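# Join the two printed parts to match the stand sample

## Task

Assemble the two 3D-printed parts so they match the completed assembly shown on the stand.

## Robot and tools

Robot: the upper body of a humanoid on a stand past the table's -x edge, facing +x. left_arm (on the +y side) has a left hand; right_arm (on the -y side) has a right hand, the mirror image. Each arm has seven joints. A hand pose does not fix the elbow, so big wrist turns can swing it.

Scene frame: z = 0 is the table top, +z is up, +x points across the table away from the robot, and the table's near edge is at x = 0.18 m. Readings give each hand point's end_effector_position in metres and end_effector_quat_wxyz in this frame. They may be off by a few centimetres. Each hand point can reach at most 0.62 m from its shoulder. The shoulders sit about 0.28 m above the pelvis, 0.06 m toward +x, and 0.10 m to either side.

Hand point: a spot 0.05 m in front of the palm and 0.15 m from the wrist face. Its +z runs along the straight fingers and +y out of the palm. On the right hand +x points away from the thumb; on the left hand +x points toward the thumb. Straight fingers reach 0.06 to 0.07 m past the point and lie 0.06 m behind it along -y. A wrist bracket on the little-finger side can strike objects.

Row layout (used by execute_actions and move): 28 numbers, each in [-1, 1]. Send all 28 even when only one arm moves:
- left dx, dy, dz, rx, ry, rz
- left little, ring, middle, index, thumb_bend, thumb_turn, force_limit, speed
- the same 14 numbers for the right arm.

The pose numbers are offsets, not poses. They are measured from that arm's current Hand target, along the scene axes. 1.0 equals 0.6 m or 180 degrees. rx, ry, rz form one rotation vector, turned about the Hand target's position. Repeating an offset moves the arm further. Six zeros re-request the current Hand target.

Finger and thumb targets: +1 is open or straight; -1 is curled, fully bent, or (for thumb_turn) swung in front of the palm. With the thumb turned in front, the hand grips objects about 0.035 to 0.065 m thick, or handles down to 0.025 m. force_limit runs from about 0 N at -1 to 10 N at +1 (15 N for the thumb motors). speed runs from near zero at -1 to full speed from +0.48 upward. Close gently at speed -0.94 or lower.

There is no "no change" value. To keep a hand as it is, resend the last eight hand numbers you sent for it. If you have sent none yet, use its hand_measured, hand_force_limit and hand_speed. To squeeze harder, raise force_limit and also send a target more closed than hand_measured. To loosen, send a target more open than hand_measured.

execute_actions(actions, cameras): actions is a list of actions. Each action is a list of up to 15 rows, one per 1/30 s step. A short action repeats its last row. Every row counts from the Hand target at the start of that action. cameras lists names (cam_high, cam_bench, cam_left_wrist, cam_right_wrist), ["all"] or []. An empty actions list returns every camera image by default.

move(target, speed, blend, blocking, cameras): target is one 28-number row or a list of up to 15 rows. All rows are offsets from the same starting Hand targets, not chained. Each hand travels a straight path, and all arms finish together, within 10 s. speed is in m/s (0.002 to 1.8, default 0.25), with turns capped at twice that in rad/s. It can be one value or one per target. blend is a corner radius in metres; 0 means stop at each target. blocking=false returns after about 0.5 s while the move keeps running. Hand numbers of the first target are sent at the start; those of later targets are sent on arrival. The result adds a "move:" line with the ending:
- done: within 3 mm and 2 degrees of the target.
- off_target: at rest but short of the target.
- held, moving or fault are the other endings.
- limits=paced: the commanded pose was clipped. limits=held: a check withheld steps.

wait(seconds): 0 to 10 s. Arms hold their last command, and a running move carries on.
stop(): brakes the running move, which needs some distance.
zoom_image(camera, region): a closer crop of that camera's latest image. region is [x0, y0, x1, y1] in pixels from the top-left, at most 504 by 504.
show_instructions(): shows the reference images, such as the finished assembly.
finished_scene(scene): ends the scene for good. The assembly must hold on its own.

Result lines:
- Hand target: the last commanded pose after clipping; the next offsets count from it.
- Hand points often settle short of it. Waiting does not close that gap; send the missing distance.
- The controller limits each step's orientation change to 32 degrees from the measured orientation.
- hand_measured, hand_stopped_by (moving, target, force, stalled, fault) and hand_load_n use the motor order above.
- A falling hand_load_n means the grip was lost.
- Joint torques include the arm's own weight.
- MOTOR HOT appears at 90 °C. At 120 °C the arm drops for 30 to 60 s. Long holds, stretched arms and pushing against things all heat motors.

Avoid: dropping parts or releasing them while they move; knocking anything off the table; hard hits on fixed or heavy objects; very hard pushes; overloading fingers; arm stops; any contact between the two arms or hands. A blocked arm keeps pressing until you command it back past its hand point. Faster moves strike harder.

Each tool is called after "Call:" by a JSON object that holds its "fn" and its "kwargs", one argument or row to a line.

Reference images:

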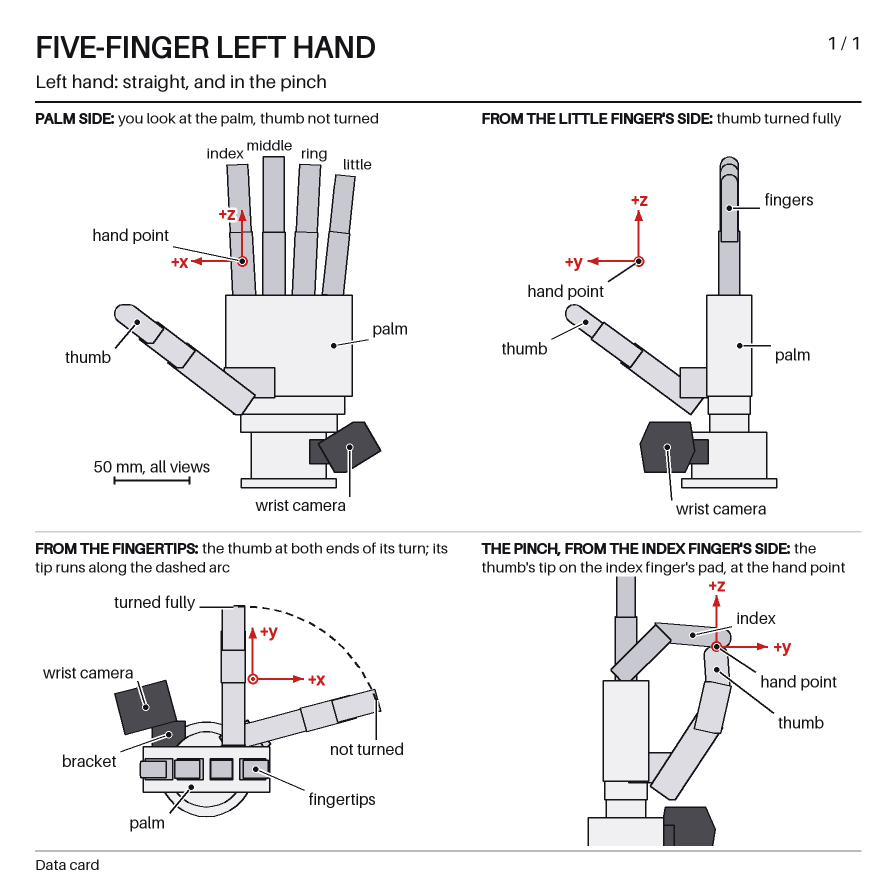

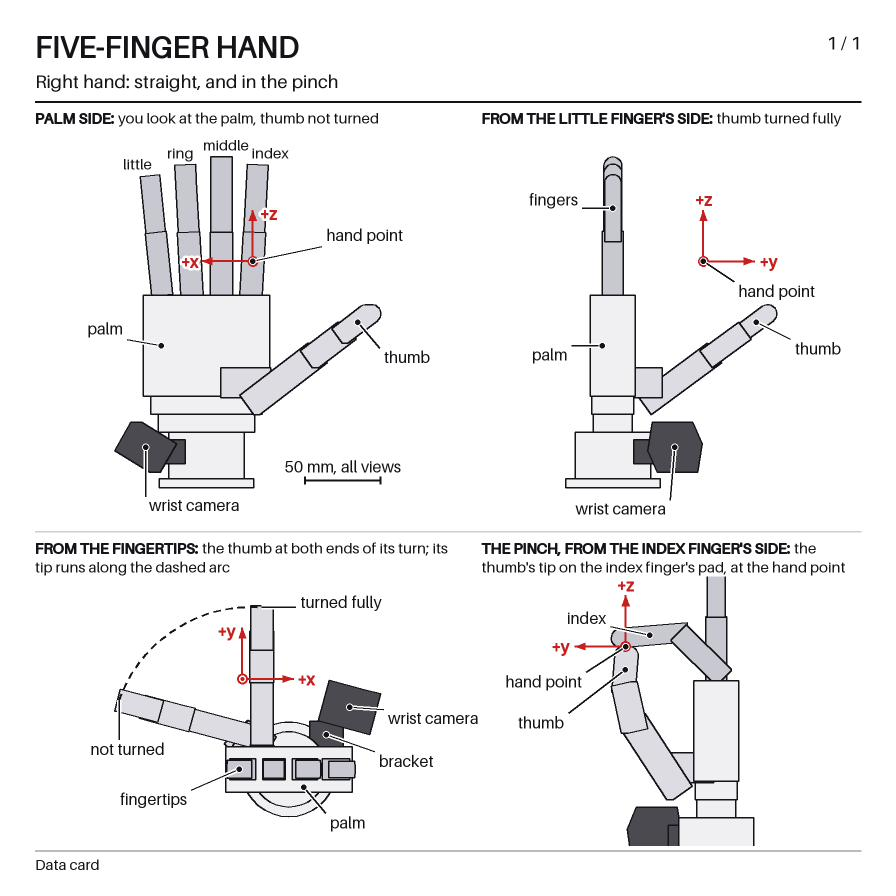

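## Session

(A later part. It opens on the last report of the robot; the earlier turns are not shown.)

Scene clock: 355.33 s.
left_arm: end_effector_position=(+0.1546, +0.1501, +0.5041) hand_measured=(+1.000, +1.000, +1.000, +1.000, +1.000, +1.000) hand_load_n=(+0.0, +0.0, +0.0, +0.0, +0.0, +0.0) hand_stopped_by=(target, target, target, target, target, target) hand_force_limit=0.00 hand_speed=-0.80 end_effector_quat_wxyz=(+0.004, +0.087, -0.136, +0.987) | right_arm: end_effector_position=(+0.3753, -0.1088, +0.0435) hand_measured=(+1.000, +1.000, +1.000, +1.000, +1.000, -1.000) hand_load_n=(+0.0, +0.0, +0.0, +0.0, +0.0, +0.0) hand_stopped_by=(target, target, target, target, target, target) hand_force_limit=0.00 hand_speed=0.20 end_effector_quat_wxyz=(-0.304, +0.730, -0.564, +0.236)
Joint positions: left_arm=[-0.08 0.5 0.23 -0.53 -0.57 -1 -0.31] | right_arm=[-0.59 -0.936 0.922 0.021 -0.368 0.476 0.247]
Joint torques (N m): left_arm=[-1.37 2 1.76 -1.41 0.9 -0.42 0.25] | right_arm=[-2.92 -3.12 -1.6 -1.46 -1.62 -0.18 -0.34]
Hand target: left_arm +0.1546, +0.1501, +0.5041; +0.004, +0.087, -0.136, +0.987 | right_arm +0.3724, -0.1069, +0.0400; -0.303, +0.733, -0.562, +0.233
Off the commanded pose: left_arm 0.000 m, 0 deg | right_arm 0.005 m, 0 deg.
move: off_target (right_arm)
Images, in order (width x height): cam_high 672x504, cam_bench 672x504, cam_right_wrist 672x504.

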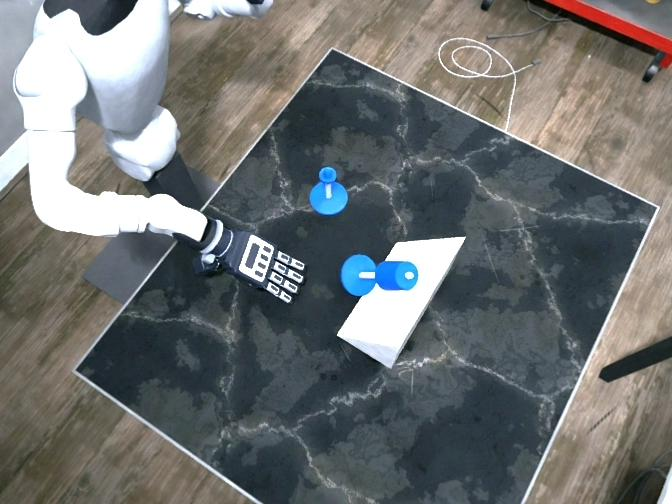

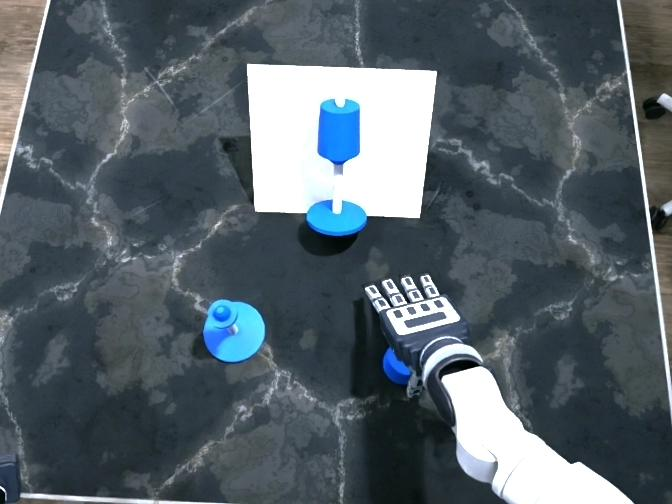

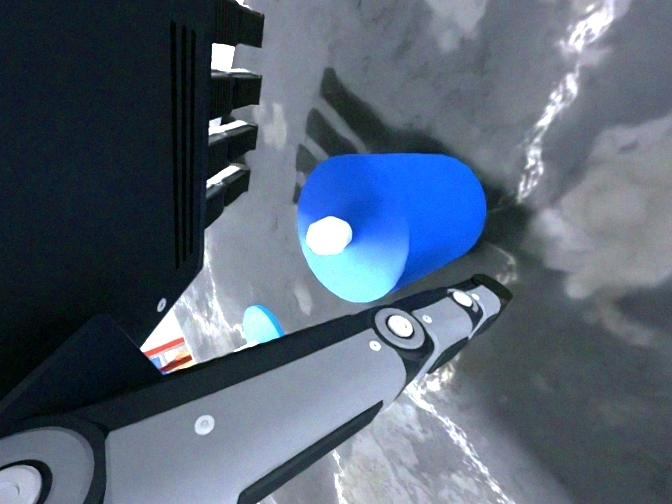

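Call:
{"fn": "move", "kwargs": {
  "target": [
    [0,0,0,0,0,0,1,1,1,1,1,1,0,-0.8,0,0,0,0,0,0,1,1,0.3,0.3,0.9,-1,-0.5,0],
    [0,0,0,0,0,0,1,1,1,1,1,1,0,-0.8,0,0,0,0,0,0,1,1,-0.25,-0.25,0.3,-1,-0.5,-0.9]
  ],
  "cameras": ["cam_bench","cam_right_wrist"]
}}

Call:
{"fn": "zoom_image", "kwargs": {
  "camera": "cam_right_wrist",
  "region": [200, 50, 540, 350]
}}

Scene clock: 369.00 s.
left_arm: end_effector_position=(+0.1546, +0.1501, +0.5041) hand_measured=(+1.000, +1.000, +1.000, +1.000, +1.000, +1.000) hand_load_n=(+0.0, +0.0, +0.0, +0.0, +0.0, +0.0) hand_stopped_by=(target, target, target, target, target, target) hand_force_limit=0.00 hand_speed=-0.80 end_effector_quat_wxyz=(+0.004, +0.087, -0.136, +0.987) | right_arm: end_effector_position=(+0.3754, -0.1088, +0.0436) hand_measured=(+1.000, +1.000, +0.078, -0.024, +0.780, -1.000) hand_load_n=(+0.0, +0.0, +2.5, +3.0, +5.5, -0.5) hand_stopped_by=(target, target, force, force, force, target) hand_force_limit=-0.50 hand_speed=-0.90 end_effector_quat_wxyz=(-0.305, +0.730, -0.564, +0.236)
Joint positions: left_arm=[-0.08 0.5 0.23 -0.53 -0.57 -1 -0.31] | right_arm=[-0.59 -0.936 0.922 0.021 -0.368 0.475 0.246]
Joint torques (N m): left_arm=[-1.3 1.95 1.72 -1.39 0.77 -0.41 0.25] | right_arm=[-2.93 -3.18 -1.58 -1.39 -1.67 -0.16 -0.32]
Hand target: left_arm +0.1546, +0.1501, +0.5041; +0.004, +0.087, -0.136, +0.987 | right_arm +0.3724, -0.1069, +0.0400; -0.303, +0.733, -0.562, +0.233
Off the commanded pose: left_arm 0.000 m, 0 deg | right_arm 0.005 m, 1 deg.
move: off_target (right_arm); target 2's new numbers were sent with right_arm's hand 0.005 m and 1 deg from that target
Images, in order (width x height): cam_bench 672x504, cam_right_wrist 672x504.

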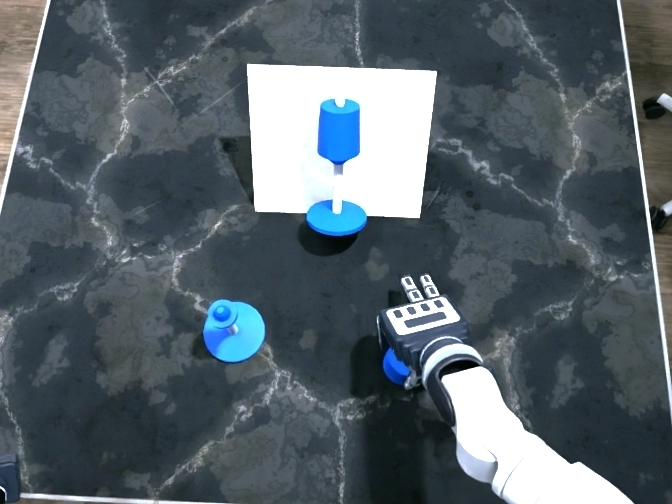

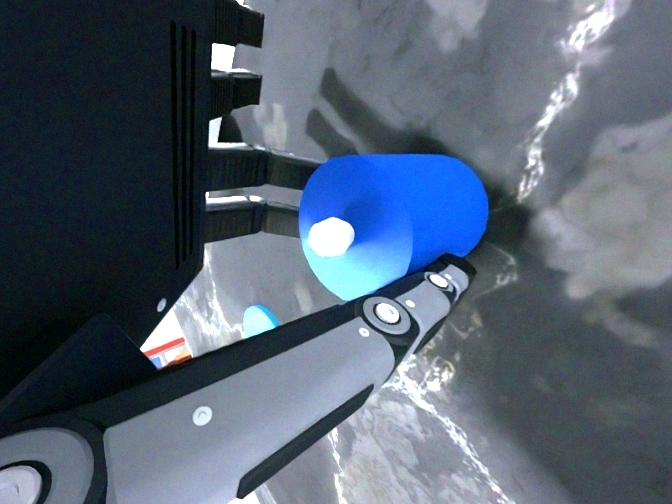

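Scaled by 1.482 from the camera's 672x504 image, which has a finer 960x720 frame.

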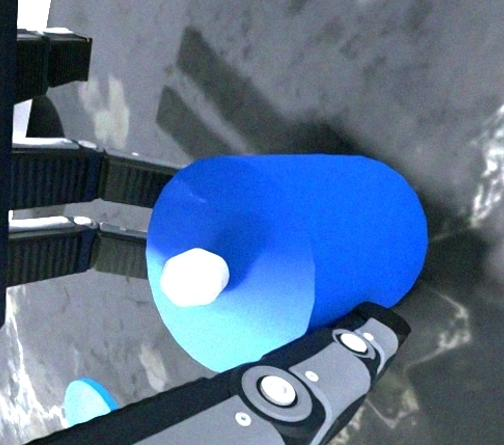

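Call:
{"fn": "move", "kwargs": {
  "target": [0,0,0,0,0,0,1,1,1,1,1,1,0,-0.8,0,0,0.25,0,0,0,1,1,-0.25,-0.25,0.3,-1,-0.5,-0.9],
  "speed": 0.12,
  "cameras": ["cam_high","cam_bench","cam_right_wrist"]
}}

Call:
{"fn": "zoom_image", "kwargs": {
  "camera": "cam_bench",
  "region": [340, 240, 500, 430]
}}

Scene clock: 393.47 s.
left_arm: end_effector_position=(+0.1546, +0.1501, +0.5041) hand_measured=(+1.000, +1.000, +1.000, +1.000, +1.000, +1.000) hand_load_n=(+0.0, +0.0, +0.0, +0.0, +0.0, +0.0) hand_stopped_by=(target, target, target, target, target, target) hand_force_limit=0.00 hand_speed=-0.80 end_effector_quat_wxyz=(+0.004, +0.087, -0.136, +0.987) | right_arm: end_effector_position=(+0.3693, -0.1073, +0.1836) hand_measured=(+1.000, +1.000, +0.078, -0.024, +0.780, -1.000) hand_load_n=(+0.0, -0.5, +3.0, +3.0, +5.0, +0.0) hand_stopped_by=(target, target, force, force, force, target) hand_force_limit=-0.50 hand_speed=-0.90 end_effector_quat_wxyz=(-0.298, +0.735, -0.565, +0.228)
Joint positions: left_arm=[-0.08 0.5 0.23 -0.53 -0.57 -1 -0.31] | right_arm=[-0.698 -1.324 0.641 -0.567 -0.191 0.741 0.686]
Joint torques (N m): left_arm=[-1.49 2.02 1.74 -1.34 0.83 -0.43 0.24] | right_arm=[-3.41 -5.61 -3.73 -1.96 -1.36 -0.04 -0.2]
Hand target: left_arm +0.1546, +0.1501, +0.5041; +0.004, +0.087, -0.136, +0.987 | right_arm +0.3724, -0.1069, +0.1900; -0.303, +0.733, -0.562, +0.233
Off the commanded pose: left_arm 0.000 m, 0 deg | right_arm 0.007 m, 1 deg.
move: off_target (right_arm)
Images, in order (width x height): cam_high 672x504, cam_bench 672x504, cam_right_wrist 672x504.

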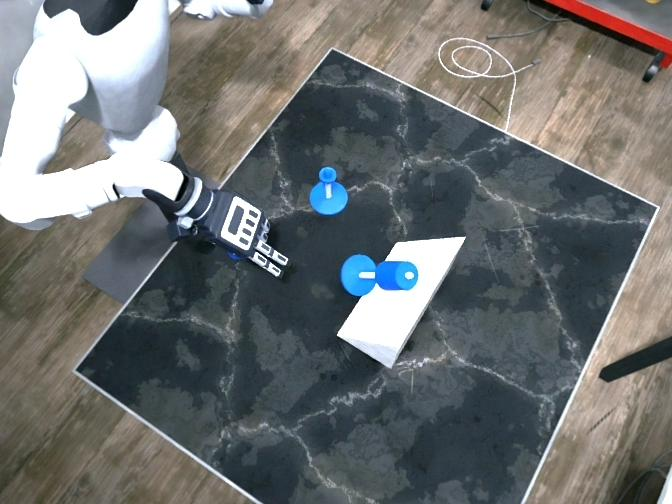

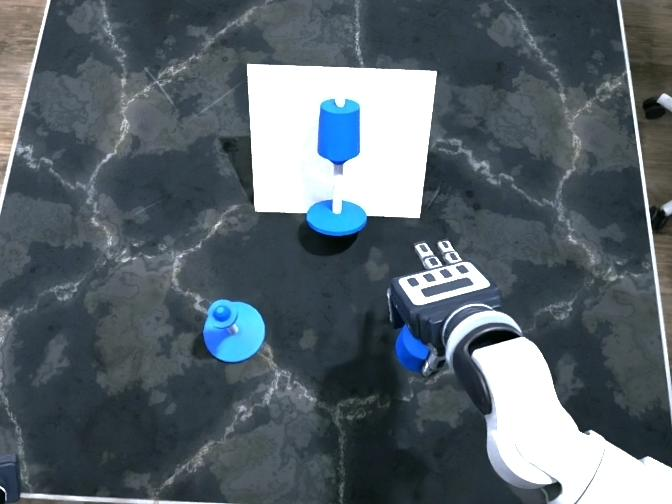

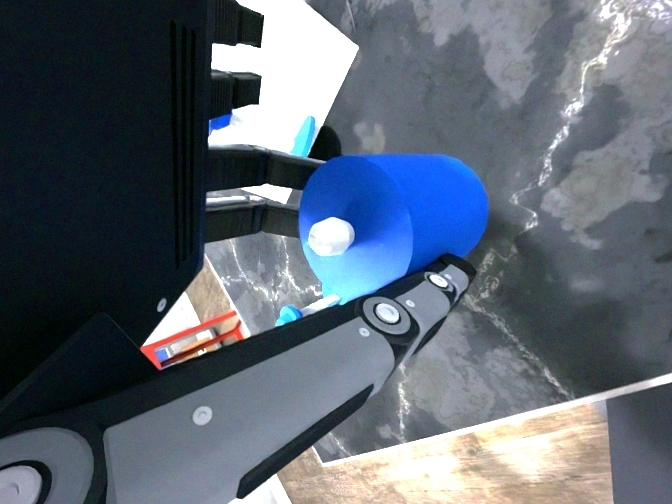

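Scaled by 2.653 from the camera's 672x504 image, which has a finer 960x720 frame.

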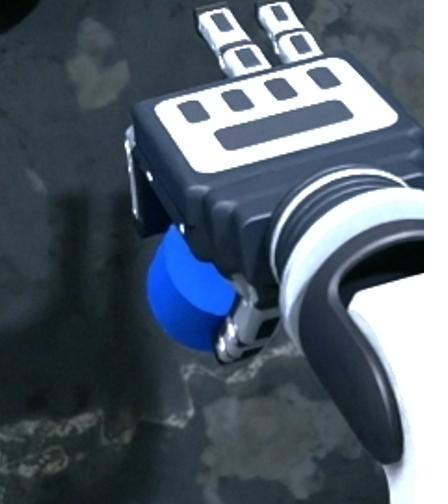

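Call:
{"fn": "move", "kwargs": {
  "target": [
    [0,0,0,0,0,0,1,1,1,1,1,1,0,-0.8,-0.0157,0.178,0.0273,0,0,0.0417,1,1,-0.25,-0.25,0.3,-1,-0.5,-0.9],
    [0,0,0,0,0,0,1,1,1,1,1,1,0,-0.8,0.0543,0.3589,0.0273,0,0,0.0833,1,1,-0.25,-0.25,0.3,-1,-0.5,-0.9]
  ],
  "speed": 0.2,
  "blend": 0.03,
  "cameras": ["cam_high","cam_bench","cam_right_wrist"]
}}

Call:
{"fn": "zoom_image", "kwargs": {
  "camera": "cam_bench",
  "region": [150, 200, 350, 400]
}}

Call:
{"fn": "zoom_image", "kwargs": {
  "camera": "cam_high",
  "region": [240, 110, 400, 240]
}}

Call:
{"fn": "zoom_image", "kwargs": {
  "camera": "cam_right_wrist",
  "region": [240, 60, 560, 380]
}}

Scene clock: 405.77 s.
left_arm: end_effector_position=(+0.1546, +0.1501, +0.5041) hand_measured=(+1.000, +1.000, +1.000, +1.000, +1.000, +1.000) hand_load_n=(+0.0, +0.0, +0.0, +0.0, +0.0, +0.0) hand_stopped_by=(target, target, target, target, target, target) hand_force_limit=0.00 hand_speed=-0.80 end_effector_quat_wxyz=(+0.004, +0.087, -0.136, +0.987) | right_arm: end_effector_position=(+0.4028, +0.1033, +0.1979) hand_measured=(+1.000, +1.000, +0.078, -0.024, +0.780, -1.000) hand_load_n=(+0.0, +0.0, +3.0, +3.5, +5.0, -0.5) hand_stopped_by=(target, target, force, force, force, target) hand_force_limit=-0.50 hand_speed=-0.90 end_effector_quat_wxyz=(-0.322, +0.802, -0.465, +0.191)
Joint positions: left_arm=[-0.08 0.5 0.23 -0.53 -0.57 -1 -0.31] | right_arm=[-1.424 -0.423 1.068 0.09 -0.459 0.838 0.941]
Joint torques (N m): left_arm=[-1.35 2.07 1.71 -1.34 0.86 -0.42 0.28] | right_arm=[-6.59 -0.93 -3.23 -1.06 -1.67 -0.13 -0.19]
Hand target: left_arm +0.1546, +0.1501, +0.5041; +0.004, +0.087, -0.136, +0.987 | right_arm +0.4050, +0.1084, +0.2063; -0.331, +0.800, -0.462, +0.192
Off the commanded pose: left_arm 0.000 m, 0 deg | right_arm 0.010 m, 1 deg.
move: off_target (right_arm)
Images, in order (width x height): cam_high 672x504, cam_bench 672x504, cam_right_wrist 672x504.

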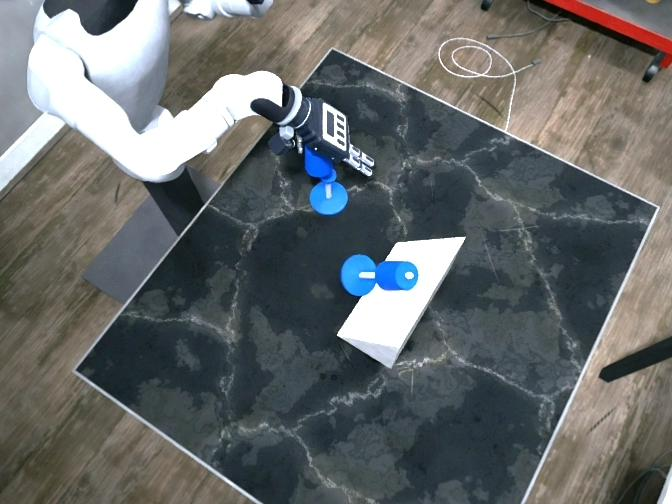

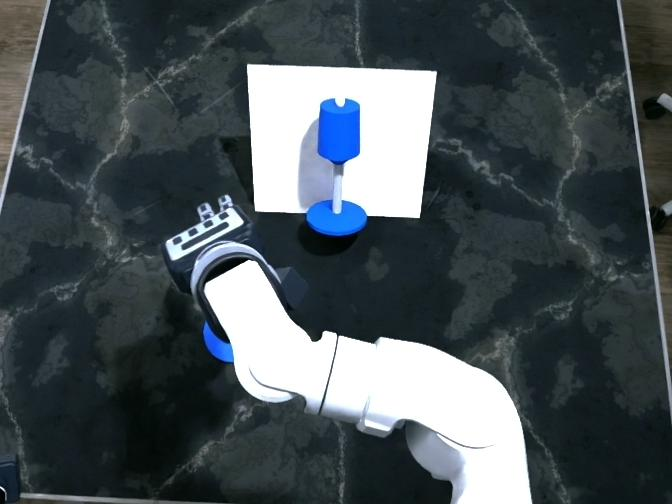

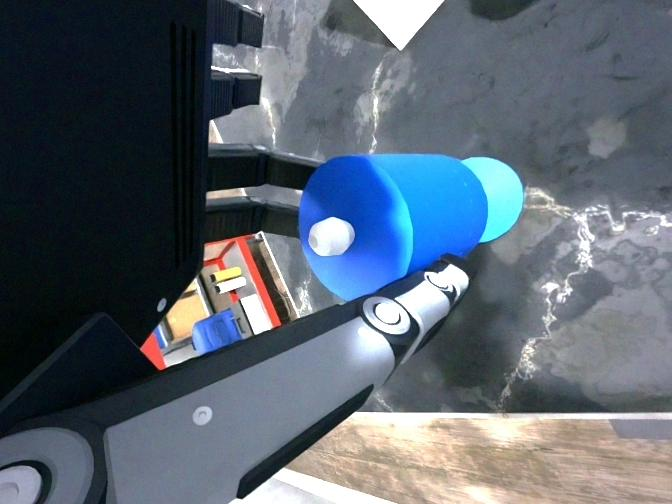

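Scaled by 2.520 from the camera's 672x504 image, which has a finer 960x720 frame.

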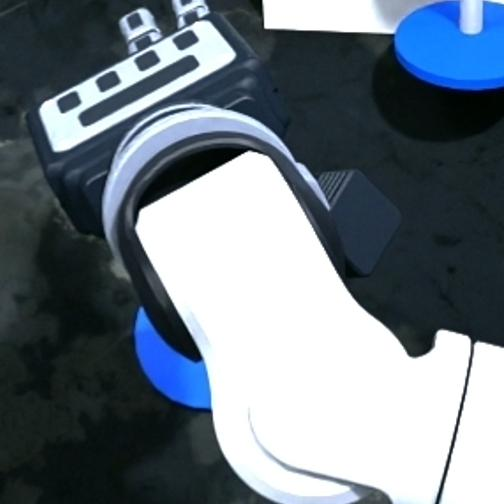

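Scaled by 3.150 from the camera's 672x504 image, which has a finer 960x720 frame.

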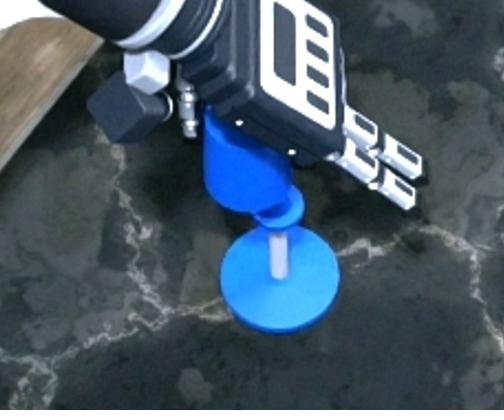

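Scaled by 1.575 from the camera's 672x504 image, which has a finer 960x720 frame.

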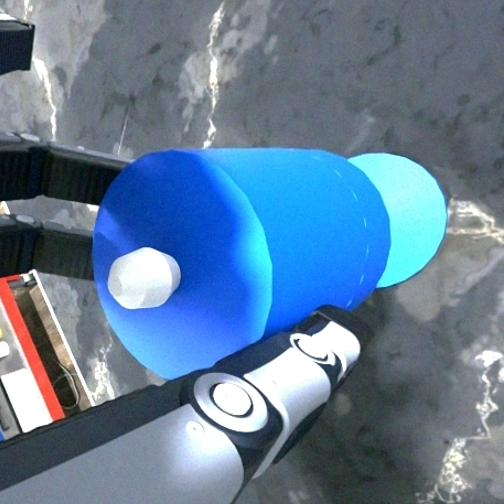

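Call:
{"fn": "move", "kwargs": {
  "target": [0,0,0,0,0,0,1,1,1,1,1,1,0,-0.8,-0.0033,0.0417,0,0,0,0,1,1,-0.25,-0.25,0.3,-1,-0.5,-0.9],
  "speed": 0.1,
  "cameras": ["cam_high","cam_right_wrist"]
}}

Call:
{"fn": "zoom_image", "kwargs": {
  "camera": "cam_high",
  "region": [280, 120, 380, 220]
}}

Call:
{"fn": "zoom_image", "kwargs": {
  "camera": "cam_right_wrist",
  "region": [280, 100, 580, 350]
}}

Scene clock: 441.60 s.
left_arm: end_effector_position=(+0.1546, +0.1501, +0.5041) hand_measured=(+1.000, +1.000, +1.000, +1.000, +1.000, +1.000) hand_load_n=(+0.0, +0.0, +0.0, +0.0, +0.0, +0.0) hand_stopped_by=(target, target, target, target, target, target) hand_force_limit=0.00 hand_speed=-0.80 end_effector_quat_wxyz=(+0.004, +0.087, -0.136, +0.987) | right_arm: end_effector_position=(+0.3986, +0.1300, +0.1987) hand_measured=(+1.000, +1.000, +0.078, -0.024, +0.780, -1.000) hand_load_n=(+0.0, +0.0, +3.0, +3.5, +5.5, -0.5) hand_stopped_by=(target, target, force, force, force, target) hand_force_limit=-0.50 hand_speed=-0.90 end_effector_quat_wxyz=(-0.323, +0.802, -0.468, +0.182)
Joint positions: left_arm=[-0.08 0.5 0.23 -0.53 -0.57 -1 -0.31] | right_arm=[-1.472 -0.297 1.068 0.215 -0.459 0.847 0.938]
Joint torques (N m): left_arm=[-1.47 2.02 1.71 -1.24 0.72 -0.41 0.25] | right_arm=[-6.75 -1 -2.29 -1.21 -2.15 -0.14 -0.35]
Motor temperatures (°C): left_arm=[39 40 39 38 39 32 25] | right_arm=[64 44 46 44 39 27 29]
Hand target: left_arm +0.1546, +0.1501, +0.5041; +0.004, +0.087, -0.136, +0.987 | right_arm +0.4030, +0.1334, +0.2063; -0.331, +0.800, -0.462, +0.192
Off the commanded pose: left_arm 0.000 m, 0 deg | right_arm 0.010 m, 2 deg.
move: off_target (right_arm)
Images, in order (width x height): cam_high 672x504, cam_right_wrist 672x504.

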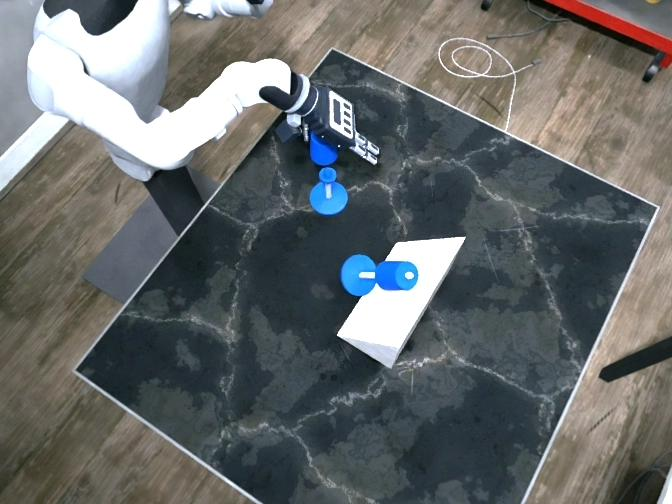

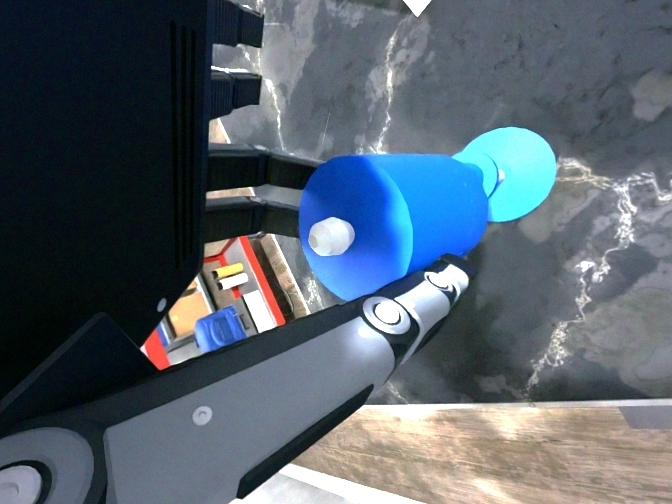

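Scaled by 5.040 from the camera's 672x504 image, which has a finer 960x720 frame.

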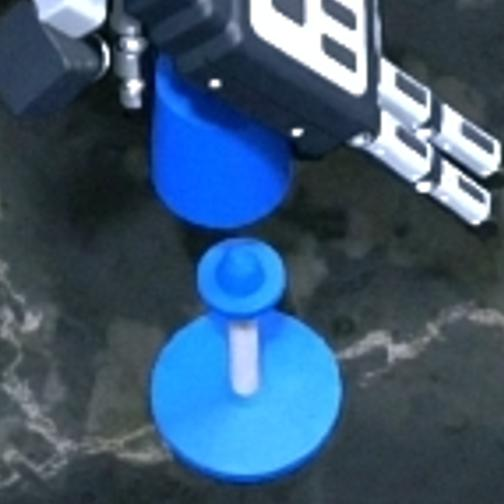

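Scaled by 1.680 from the camera's 672x504 image, which has a finer 960x720 frame.

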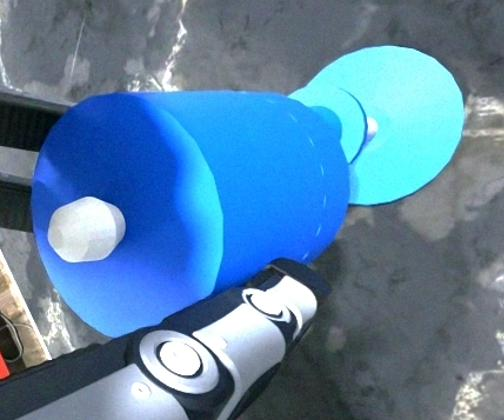

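Call:
{"fn": "move", "kwargs": {
  "target": [0,0,0,0,0,0,1,1,1,1,1,1,0,-0.8,0.0075,-0.013,-0.02,0,0,0,1,1,-0.25,-0.25,0.3,-1,-0.5,-0.9],
  "speed": 0.1,
  "cameras": ["cam_high","cam_bench","cam_right_wrist"]
}}

Call:
{"fn": "zoom_image", "kwargs": {
  "camera": "cam_high",
  "region": [280, 120, 380, 220]
}}

Call:
{"fn": "zoom_image", "kwargs": {
  "camera": "cam_right_wrist",
  "region": [280, 100, 580, 350]
}}

Scene clock: 475.67 s.
left_arm: end_effector_position=(+0.1546, +0.1501, +0.5041) hand_measured=(+1.000, +1.000, +1.000, +1.000, +1.000, +1.000) hand_load_n=(+0.0, +0.0, +0.0, +0.0, +0.0, +0.0) hand_stopped_by=(target, target, target, target, target, target) hand_force_limit=0.00 hand_speed=-0.80 end_effector_quat_wxyz=(+0.004, +0.087, -0.136, +0.987) | right_arm: end_effector_position=(+0.4073, +0.1294, +0.2000) hand_measured=(+1.000, +1.000, +0.078, -0.024, +0.780, -1.000) hand_load_n=(+0.0, +0.0, +2.5, +3.0, +5.5, +0.0) hand_stopped_by=(target, target, force, force, force, target) hand_force_limit=-0.50 hand_speed=-0.90 end_effector_quat_wxyz=(-0.336, +0.800, -0.457, +0.193)
Joint positions: left_arm=[-0.08 0.5 0.23 -0.53 -0.57 -1 -0.31] | right_arm=[-1.466 -0.312 1.068 0.225 -0.459 0.808 0.895]
Joint torques (N m): left_arm=[-1.44 1.85 1.77 -1.44 0.83 -0.41 0.25] | right_arm=[-4.29 -1.85 -2.11 -1.14 -1.6 -0.14 -0.37]
Motor temperatures (°C): left_arm=[39 40 39 38 39 32 25] | right_arm=[71 43 43 44 39 27 29]
Hand target: left_arm +0.1546, +0.1501, +0.5041; +0.004, +0.087, -0.136, +0.987 | right_arm +0.4075, +0.1256, +0.1943; -0.331, +0.800, -0.462, +0.192
Off the commanded pose: left_arm 0.000 m, 0 deg | right_arm 0.007 m, 1 deg.
move: off_target (right_arm)
Images, in order (width x height): cam_high 672x504, cam_bench 672x504, cam_right_wrist 672x504.

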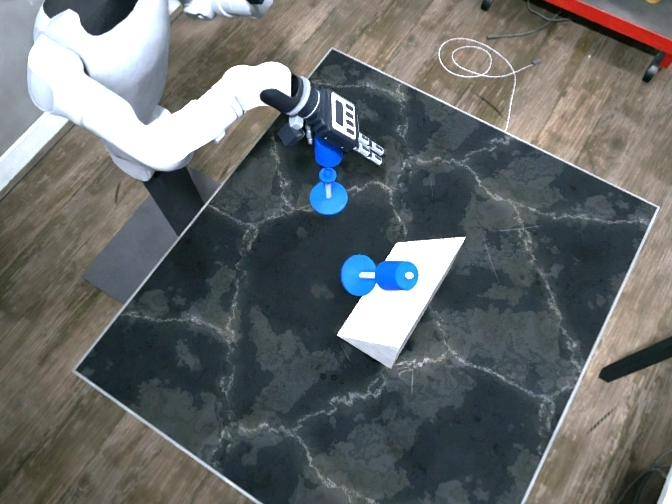

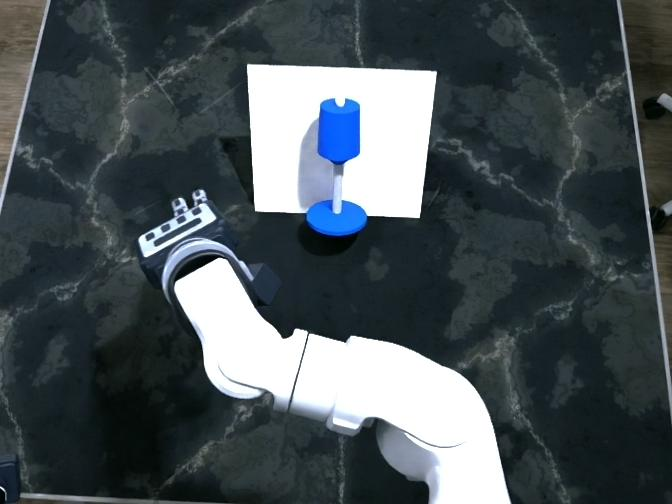

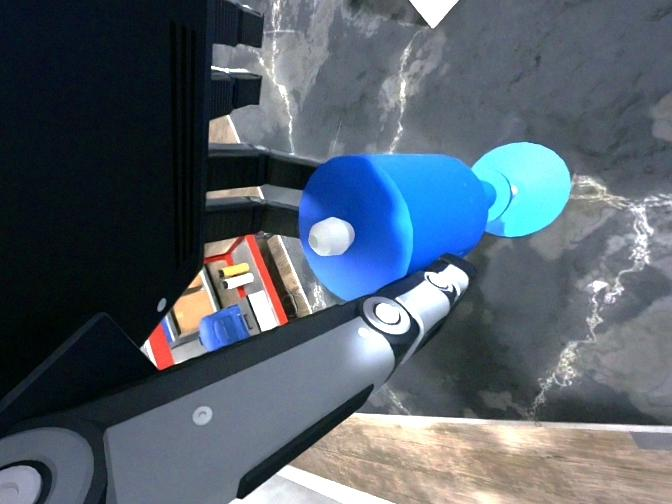

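Scaled by 5.040 from the camera's 672x504 image, which has a finer 960x720 frame.

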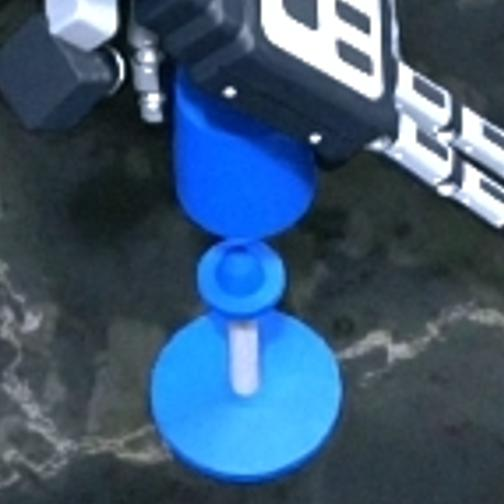

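Scaled by 1.680 from the camera's 672x504 image, which has a finer 960x720 frame.

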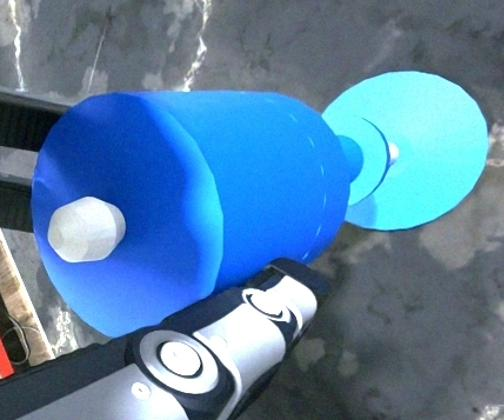

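Call:
{"fn": "move", "kwargs": {
  "target": [0,0,0,0,0,0,1,1,1,1,1,1,0,-0.8,-0.0033,-0.0068,-0.0405,0,0,0,1,1,-0.25,-0.25,0.3,-1,-0.5,-0.9],
  "speed": 0.08,
  "cameras": ["cam_high","cam_right_wrist"]
}}

Call:
{"fn": "zoom_image", "kwargs": {
  "camera": "cam_high",
  "region": [280, 120, 380, 220]
}}

Call:
{"fn": "zoom_image", "kwargs": {
  "camera": "cam_right_wrist",
  "region": [280, 100, 580, 350]
}}

Scene clock: 488.40 s.
left_arm: end_effector_position=(+0.1546, +0.1501, +0.5041) hand_measured=(+1.000, +1.000, +1.000, +1.000, +1.000, +1.000) hand_load_n=(+0.0, +0.0, +0.0, +0.0, +0.0, +0.0) hand_stopped_by=(target, target, target, target, target, target) hand_force_limit=0.00 hand_speed=-0.80 end_effector_quat_wxyz=(+0.004, +0.087, -0.136, +0.987) | right_arm: end_effector_position=(+0.4071, +0.1235, +0.1760) hand_measured=(+1.000, +1.000, +0.078, -0.024, +0.780, -1.000) hand_load_n=(+0.0, +0.0, +2.5, +3.0, +5.0, -0.5) hand_stopped_by=(target, target, force, force, force, target) hand_force_limit=-0.50 hand_speed=-0.90 end_effector_quat_wxyz=(-0.336, +0.798, -0.461, +0.192)
Joint positions: left_arm=[-0.08 0.5 0.23 -0.53 -0.57 -1 -0.31] | right_arm=[-1.392 -0.312 1.085 0.236 -0.459 0.79 0.819]
Joint torques (N m): left_arm=[-1.56 2.04 1.77 -1.38 0.78 -0.42 0.26] | right_arm=[-4.43 -1 -1.68 -1.33 -1.79 -0.15 -0.35]
Motor temperatures (°C): left_arm=[39 40 39 38 39 32 25] | right_arm=[60 44 43 44 39 27 29]
Hand target: left_arm +0.1546, +0.1501, +0.5041; +0.004, +0.087, -0.136, +0.987 | right_arm +0.4056, +0.1215, +0.1700; -0.331, +0.800, -0.462, +0.192
Off the commanded pose: left_arm 0.000 m, 0 deg | right_arm 0.006 m, 1 deg.
move: off_target (right_arm)
Images, in order (width x height): cam_high 672x504, cam_right_wrist 672x504.

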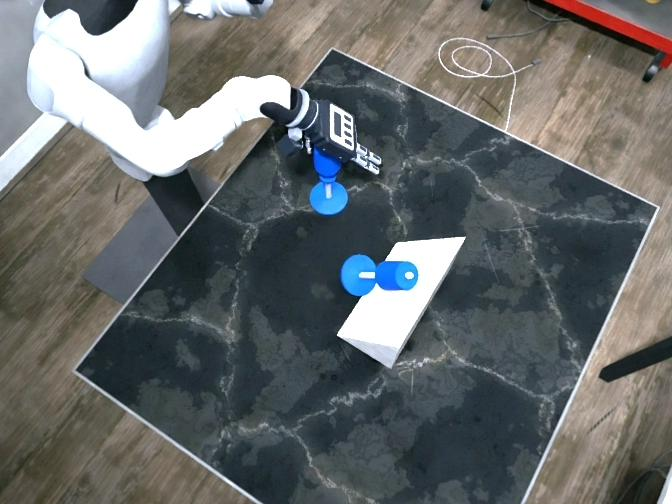

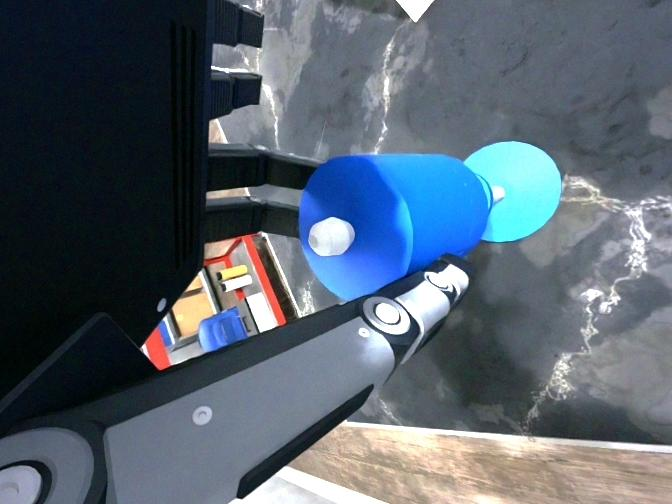

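Scaled by 5.040 from the camera's 672x504 image, which has a finer 960x720 frame.

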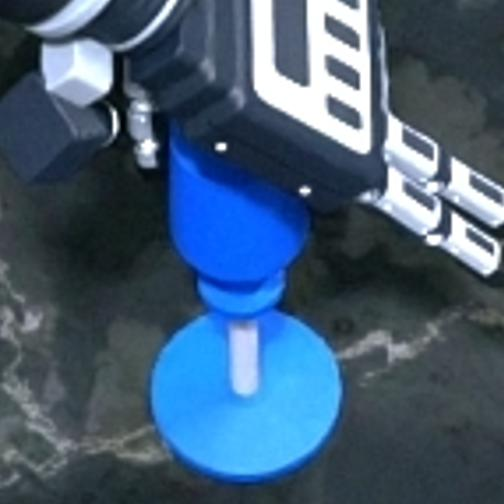

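Scaled by 1.680 from the camera's 672x504 image, which has a finer 960x720 frame.

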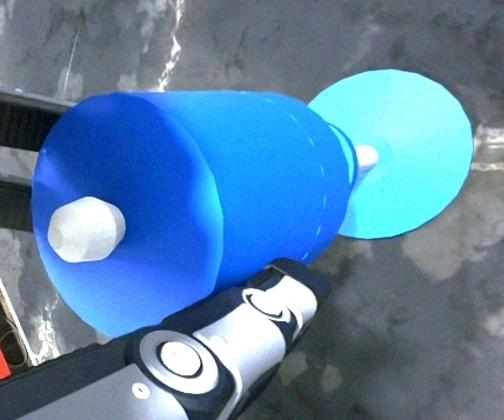

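Call:
{"fn": "move", "kwargs": {
  "target": [0,0,0,0,0,0,1,1,1,1,1,1,0,-0.8,0,0,-0.03,0,0,0,1,1,-0.25,-0.25,0.3,-1,-0.5,-0.9],
  "speed": 0.06,
  "cameras": ["cam_high","cam_right_wrist"]
}}

Call:
{"fn": "zoom_image", "kwargs": {
  "camera": "cam_high",
  "region": [280, 120, 380, 220]
}}

Call:
{"fn": "zoom_image", "kwargs": {
  "camera": "cam_right_wrist",
  "region": [280, 100, 580, 350]
}}

Scene clock: 498.27 s.
left_arm: end_effector_position=(+0.1546, +0.1501, +0.5041) hand_measured=(+1.000, +1.000, +1.000, +1.000, +1.000, +1.000) hand_load_n=(+0.0, +0.0, +0.0, +0.0, +0.0, +0.0) hand_stopped_by=(target, target, target, target, target, target) hand_force_limit=0.00 hand_speed=-0.80 end_effector_quat_wxyz=(+0.004, +0.087, -0.136, +0.987) | right_arm: end_effector_position=(+0.4085, +0.1227, +0.1585) hand_measured=(+1.000, +1.000, +0.078, -0.024, +0.780, -1.000) hand_load_n=(+0.0, +0.0, +2.5, +3.5, +5.0, -0.5) hand_stopped_by=(target, target, force, force, force, target) hand_force_limit=-0.50 hand_speed=-0.90 end_effector_quat_wxyz=(-0.336, +0.798, -0.461, +0.194)
Joint positions: left_arm=[-0.08 0.5 0.23 -0.53 -0.57 -1 -0.31] | right_arm=[-1.353 -0.29 1.1 0.288 -0.459 0.759 0.756]
Joint torques (N m): left_arm=[-1.47 2 1.84 -1.29 0.91 -0.41 0.25] | right_arm=[-4.38 -0.56 -1.67 -1.35 -1.69 -0.15 -0.37]
Motor temperatures (°C): left_arm=[39 40 39 38 39 31 25] | right_arm=[58 43 42 44 39 27 29]
Hand target: left_arm +0.1546, +0.1501, +0.5041; +0.004, +0.087, -0.136, +0.987 | right_arm +0.4056, +0.1215, +0.1520; -0.331, +0.800, -0.462, +0.192
Off the commanded pose: left_arm 0.000 m, 0 deg | right_arm 0.007 m, 1 deg.
move: off_target (right_arm)
Images, in order (width x height): cam_high 672x504, cam_right_wrist 672x504.

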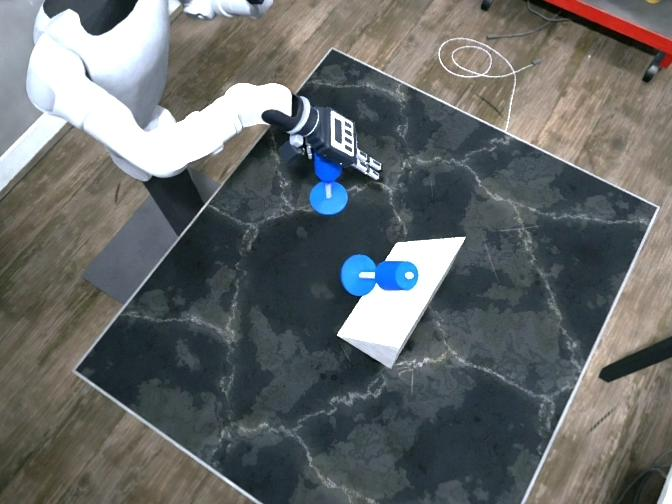

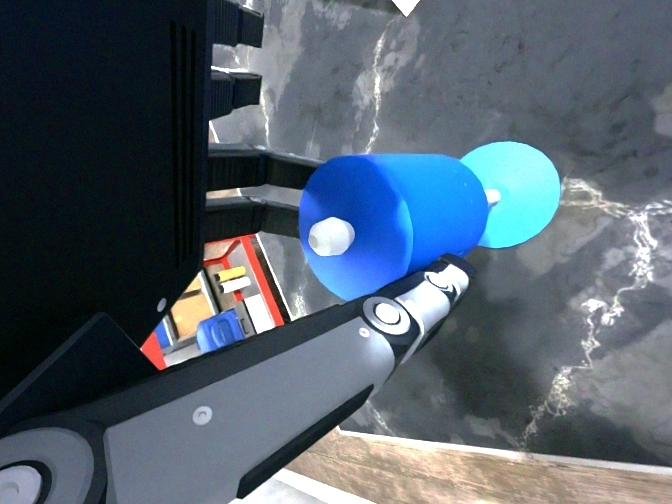

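Scaled by 5.040 from the camera's 672x504 image, which has a finer 960x720 frame.

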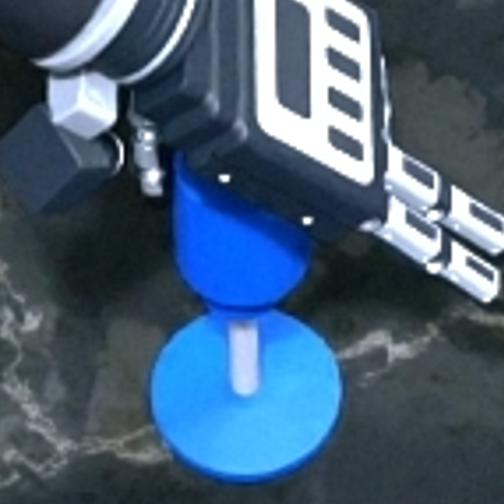

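Scaled by 1.680 from the camera's 672x504 image, which has a finer 960x720 frame.

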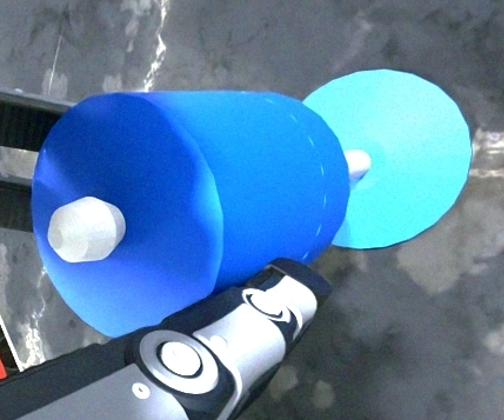

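Call:
{"fn": "move", "kwargs": {
  "target": [0,0,0,0,0,0,1,1,1,1,1,1,0,-0.8,0,0,-0.015,0,0,0,1,1,-0.25,-0.25,0.3,-1,-0.5,-0.9],
  "speed": 0.04,
  "cameras": ["cam_high","cam_right_wrist"]
}}

Call:
{"fn": "zoom_image", "kwargs": {
  "camera": "cam_high",
  "region": [280, 120, 380, 220]
}}

Call:
{"fn": "zoom_image", "kwargs": {
  "camera": "cam_right_wrist",
  "region": [280, 100, 580, 350]
}}

Scene clock: 512.80 s.
left_arm: end_effector_position=(+0.1546, +0.1501, +0.5041) hand_measured=(+1.000, +1.000, +1.000, +1.000, +1.000, +1.000) hand_load_n=(+0.0, +0.0, +0.0, +0.0, +0.0, +0.0) hand_stopped_by=(target, target, target, target, target, target) hand_force_limit=0.00 hand_speed=-0.80 end_effector_quat_wxyz=(+0.004, +0.087, -0.136, +0.987) | right_arm: end_effector_position=(+0.4090, +0.1228, +0.1500) hand_measured=(+1.000, +1.000, +0.078, -0.024, +0.780, -1.000) hand_load_n=(+0.0, +0.0, +2.5, +3.5, +5.5, -0.5) hand_stopped_by=(target, target, force, force, force, target) hand_force_limit=-0.50 hand_speed=-0.90 end_effector_quat_wxyz=(-0.336, +0.798, -0.461, +0.195)
Joint positions: left_arm=[-0.08 0.5 0.23 -0.53 -0.57 -1 -0.31] | right_arm=[-1.335 -0.276 1.105 0.319 -0.459 0.741 0.725]
Joint torques (N m): left_arm=[-1.5 1.96 1.77 -1.35 0.86 -0.41 0.26] | right_arm=[-4.25 -0.51 -1.59 -1.48 -1.63 -0.15 -0.38]
Motor temperatures (°C): left_arm=[39 40 39 38 38 31 25] | right_arm=[58 43 41 44 39 27 29]
Hand target: left_arm +0.1546, +0.1501, +0.5041; +0.004, +0.087, -0.136, +0.987 | right_arm +0.4056, +0.1215, +0.1430; -0.331, +0.800, -0.462, +0.192
Off the commanded pose: left_arm 0.000 m, 0 deg | right_arm 0.008 m, 1 deg.
move: off_target (right_arm)
Images, in order (width x height): cam_high 672x504, cam_right_wrist 672x504.

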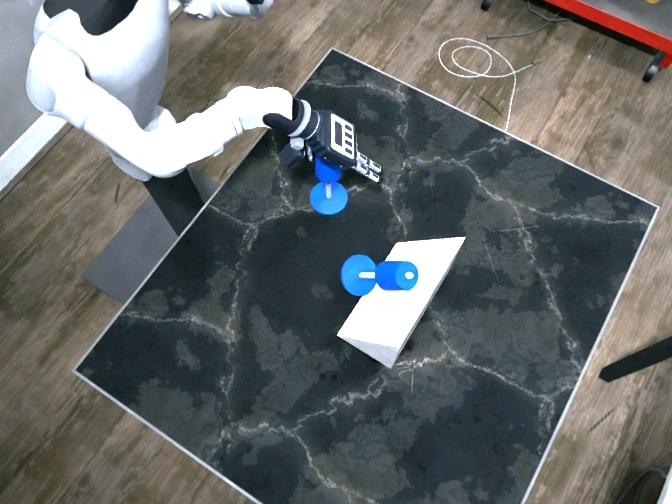

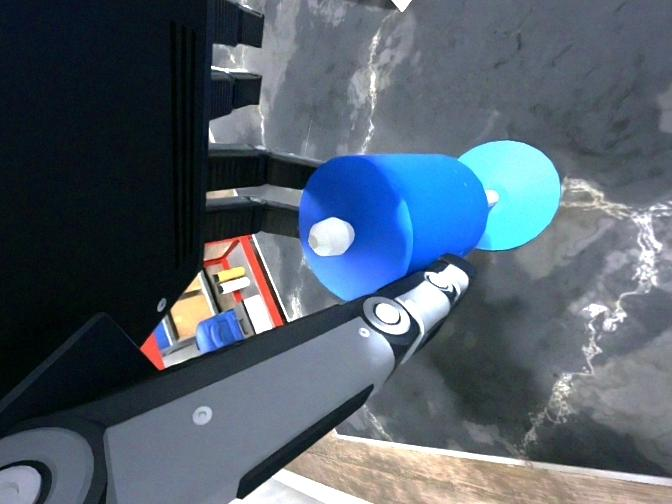

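Scaled by 5.040 from the camera's 672x504 image, which has a finer 960x720 frame.

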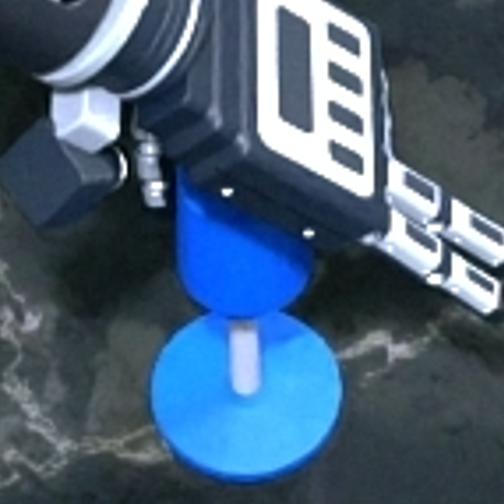

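Scaled by 1.680 from the camera's 672x504 image, which has a finer 960x720 frame.

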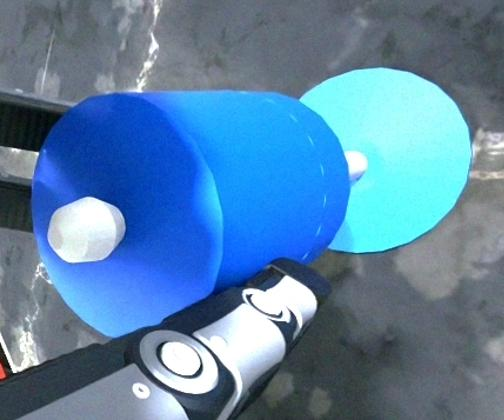

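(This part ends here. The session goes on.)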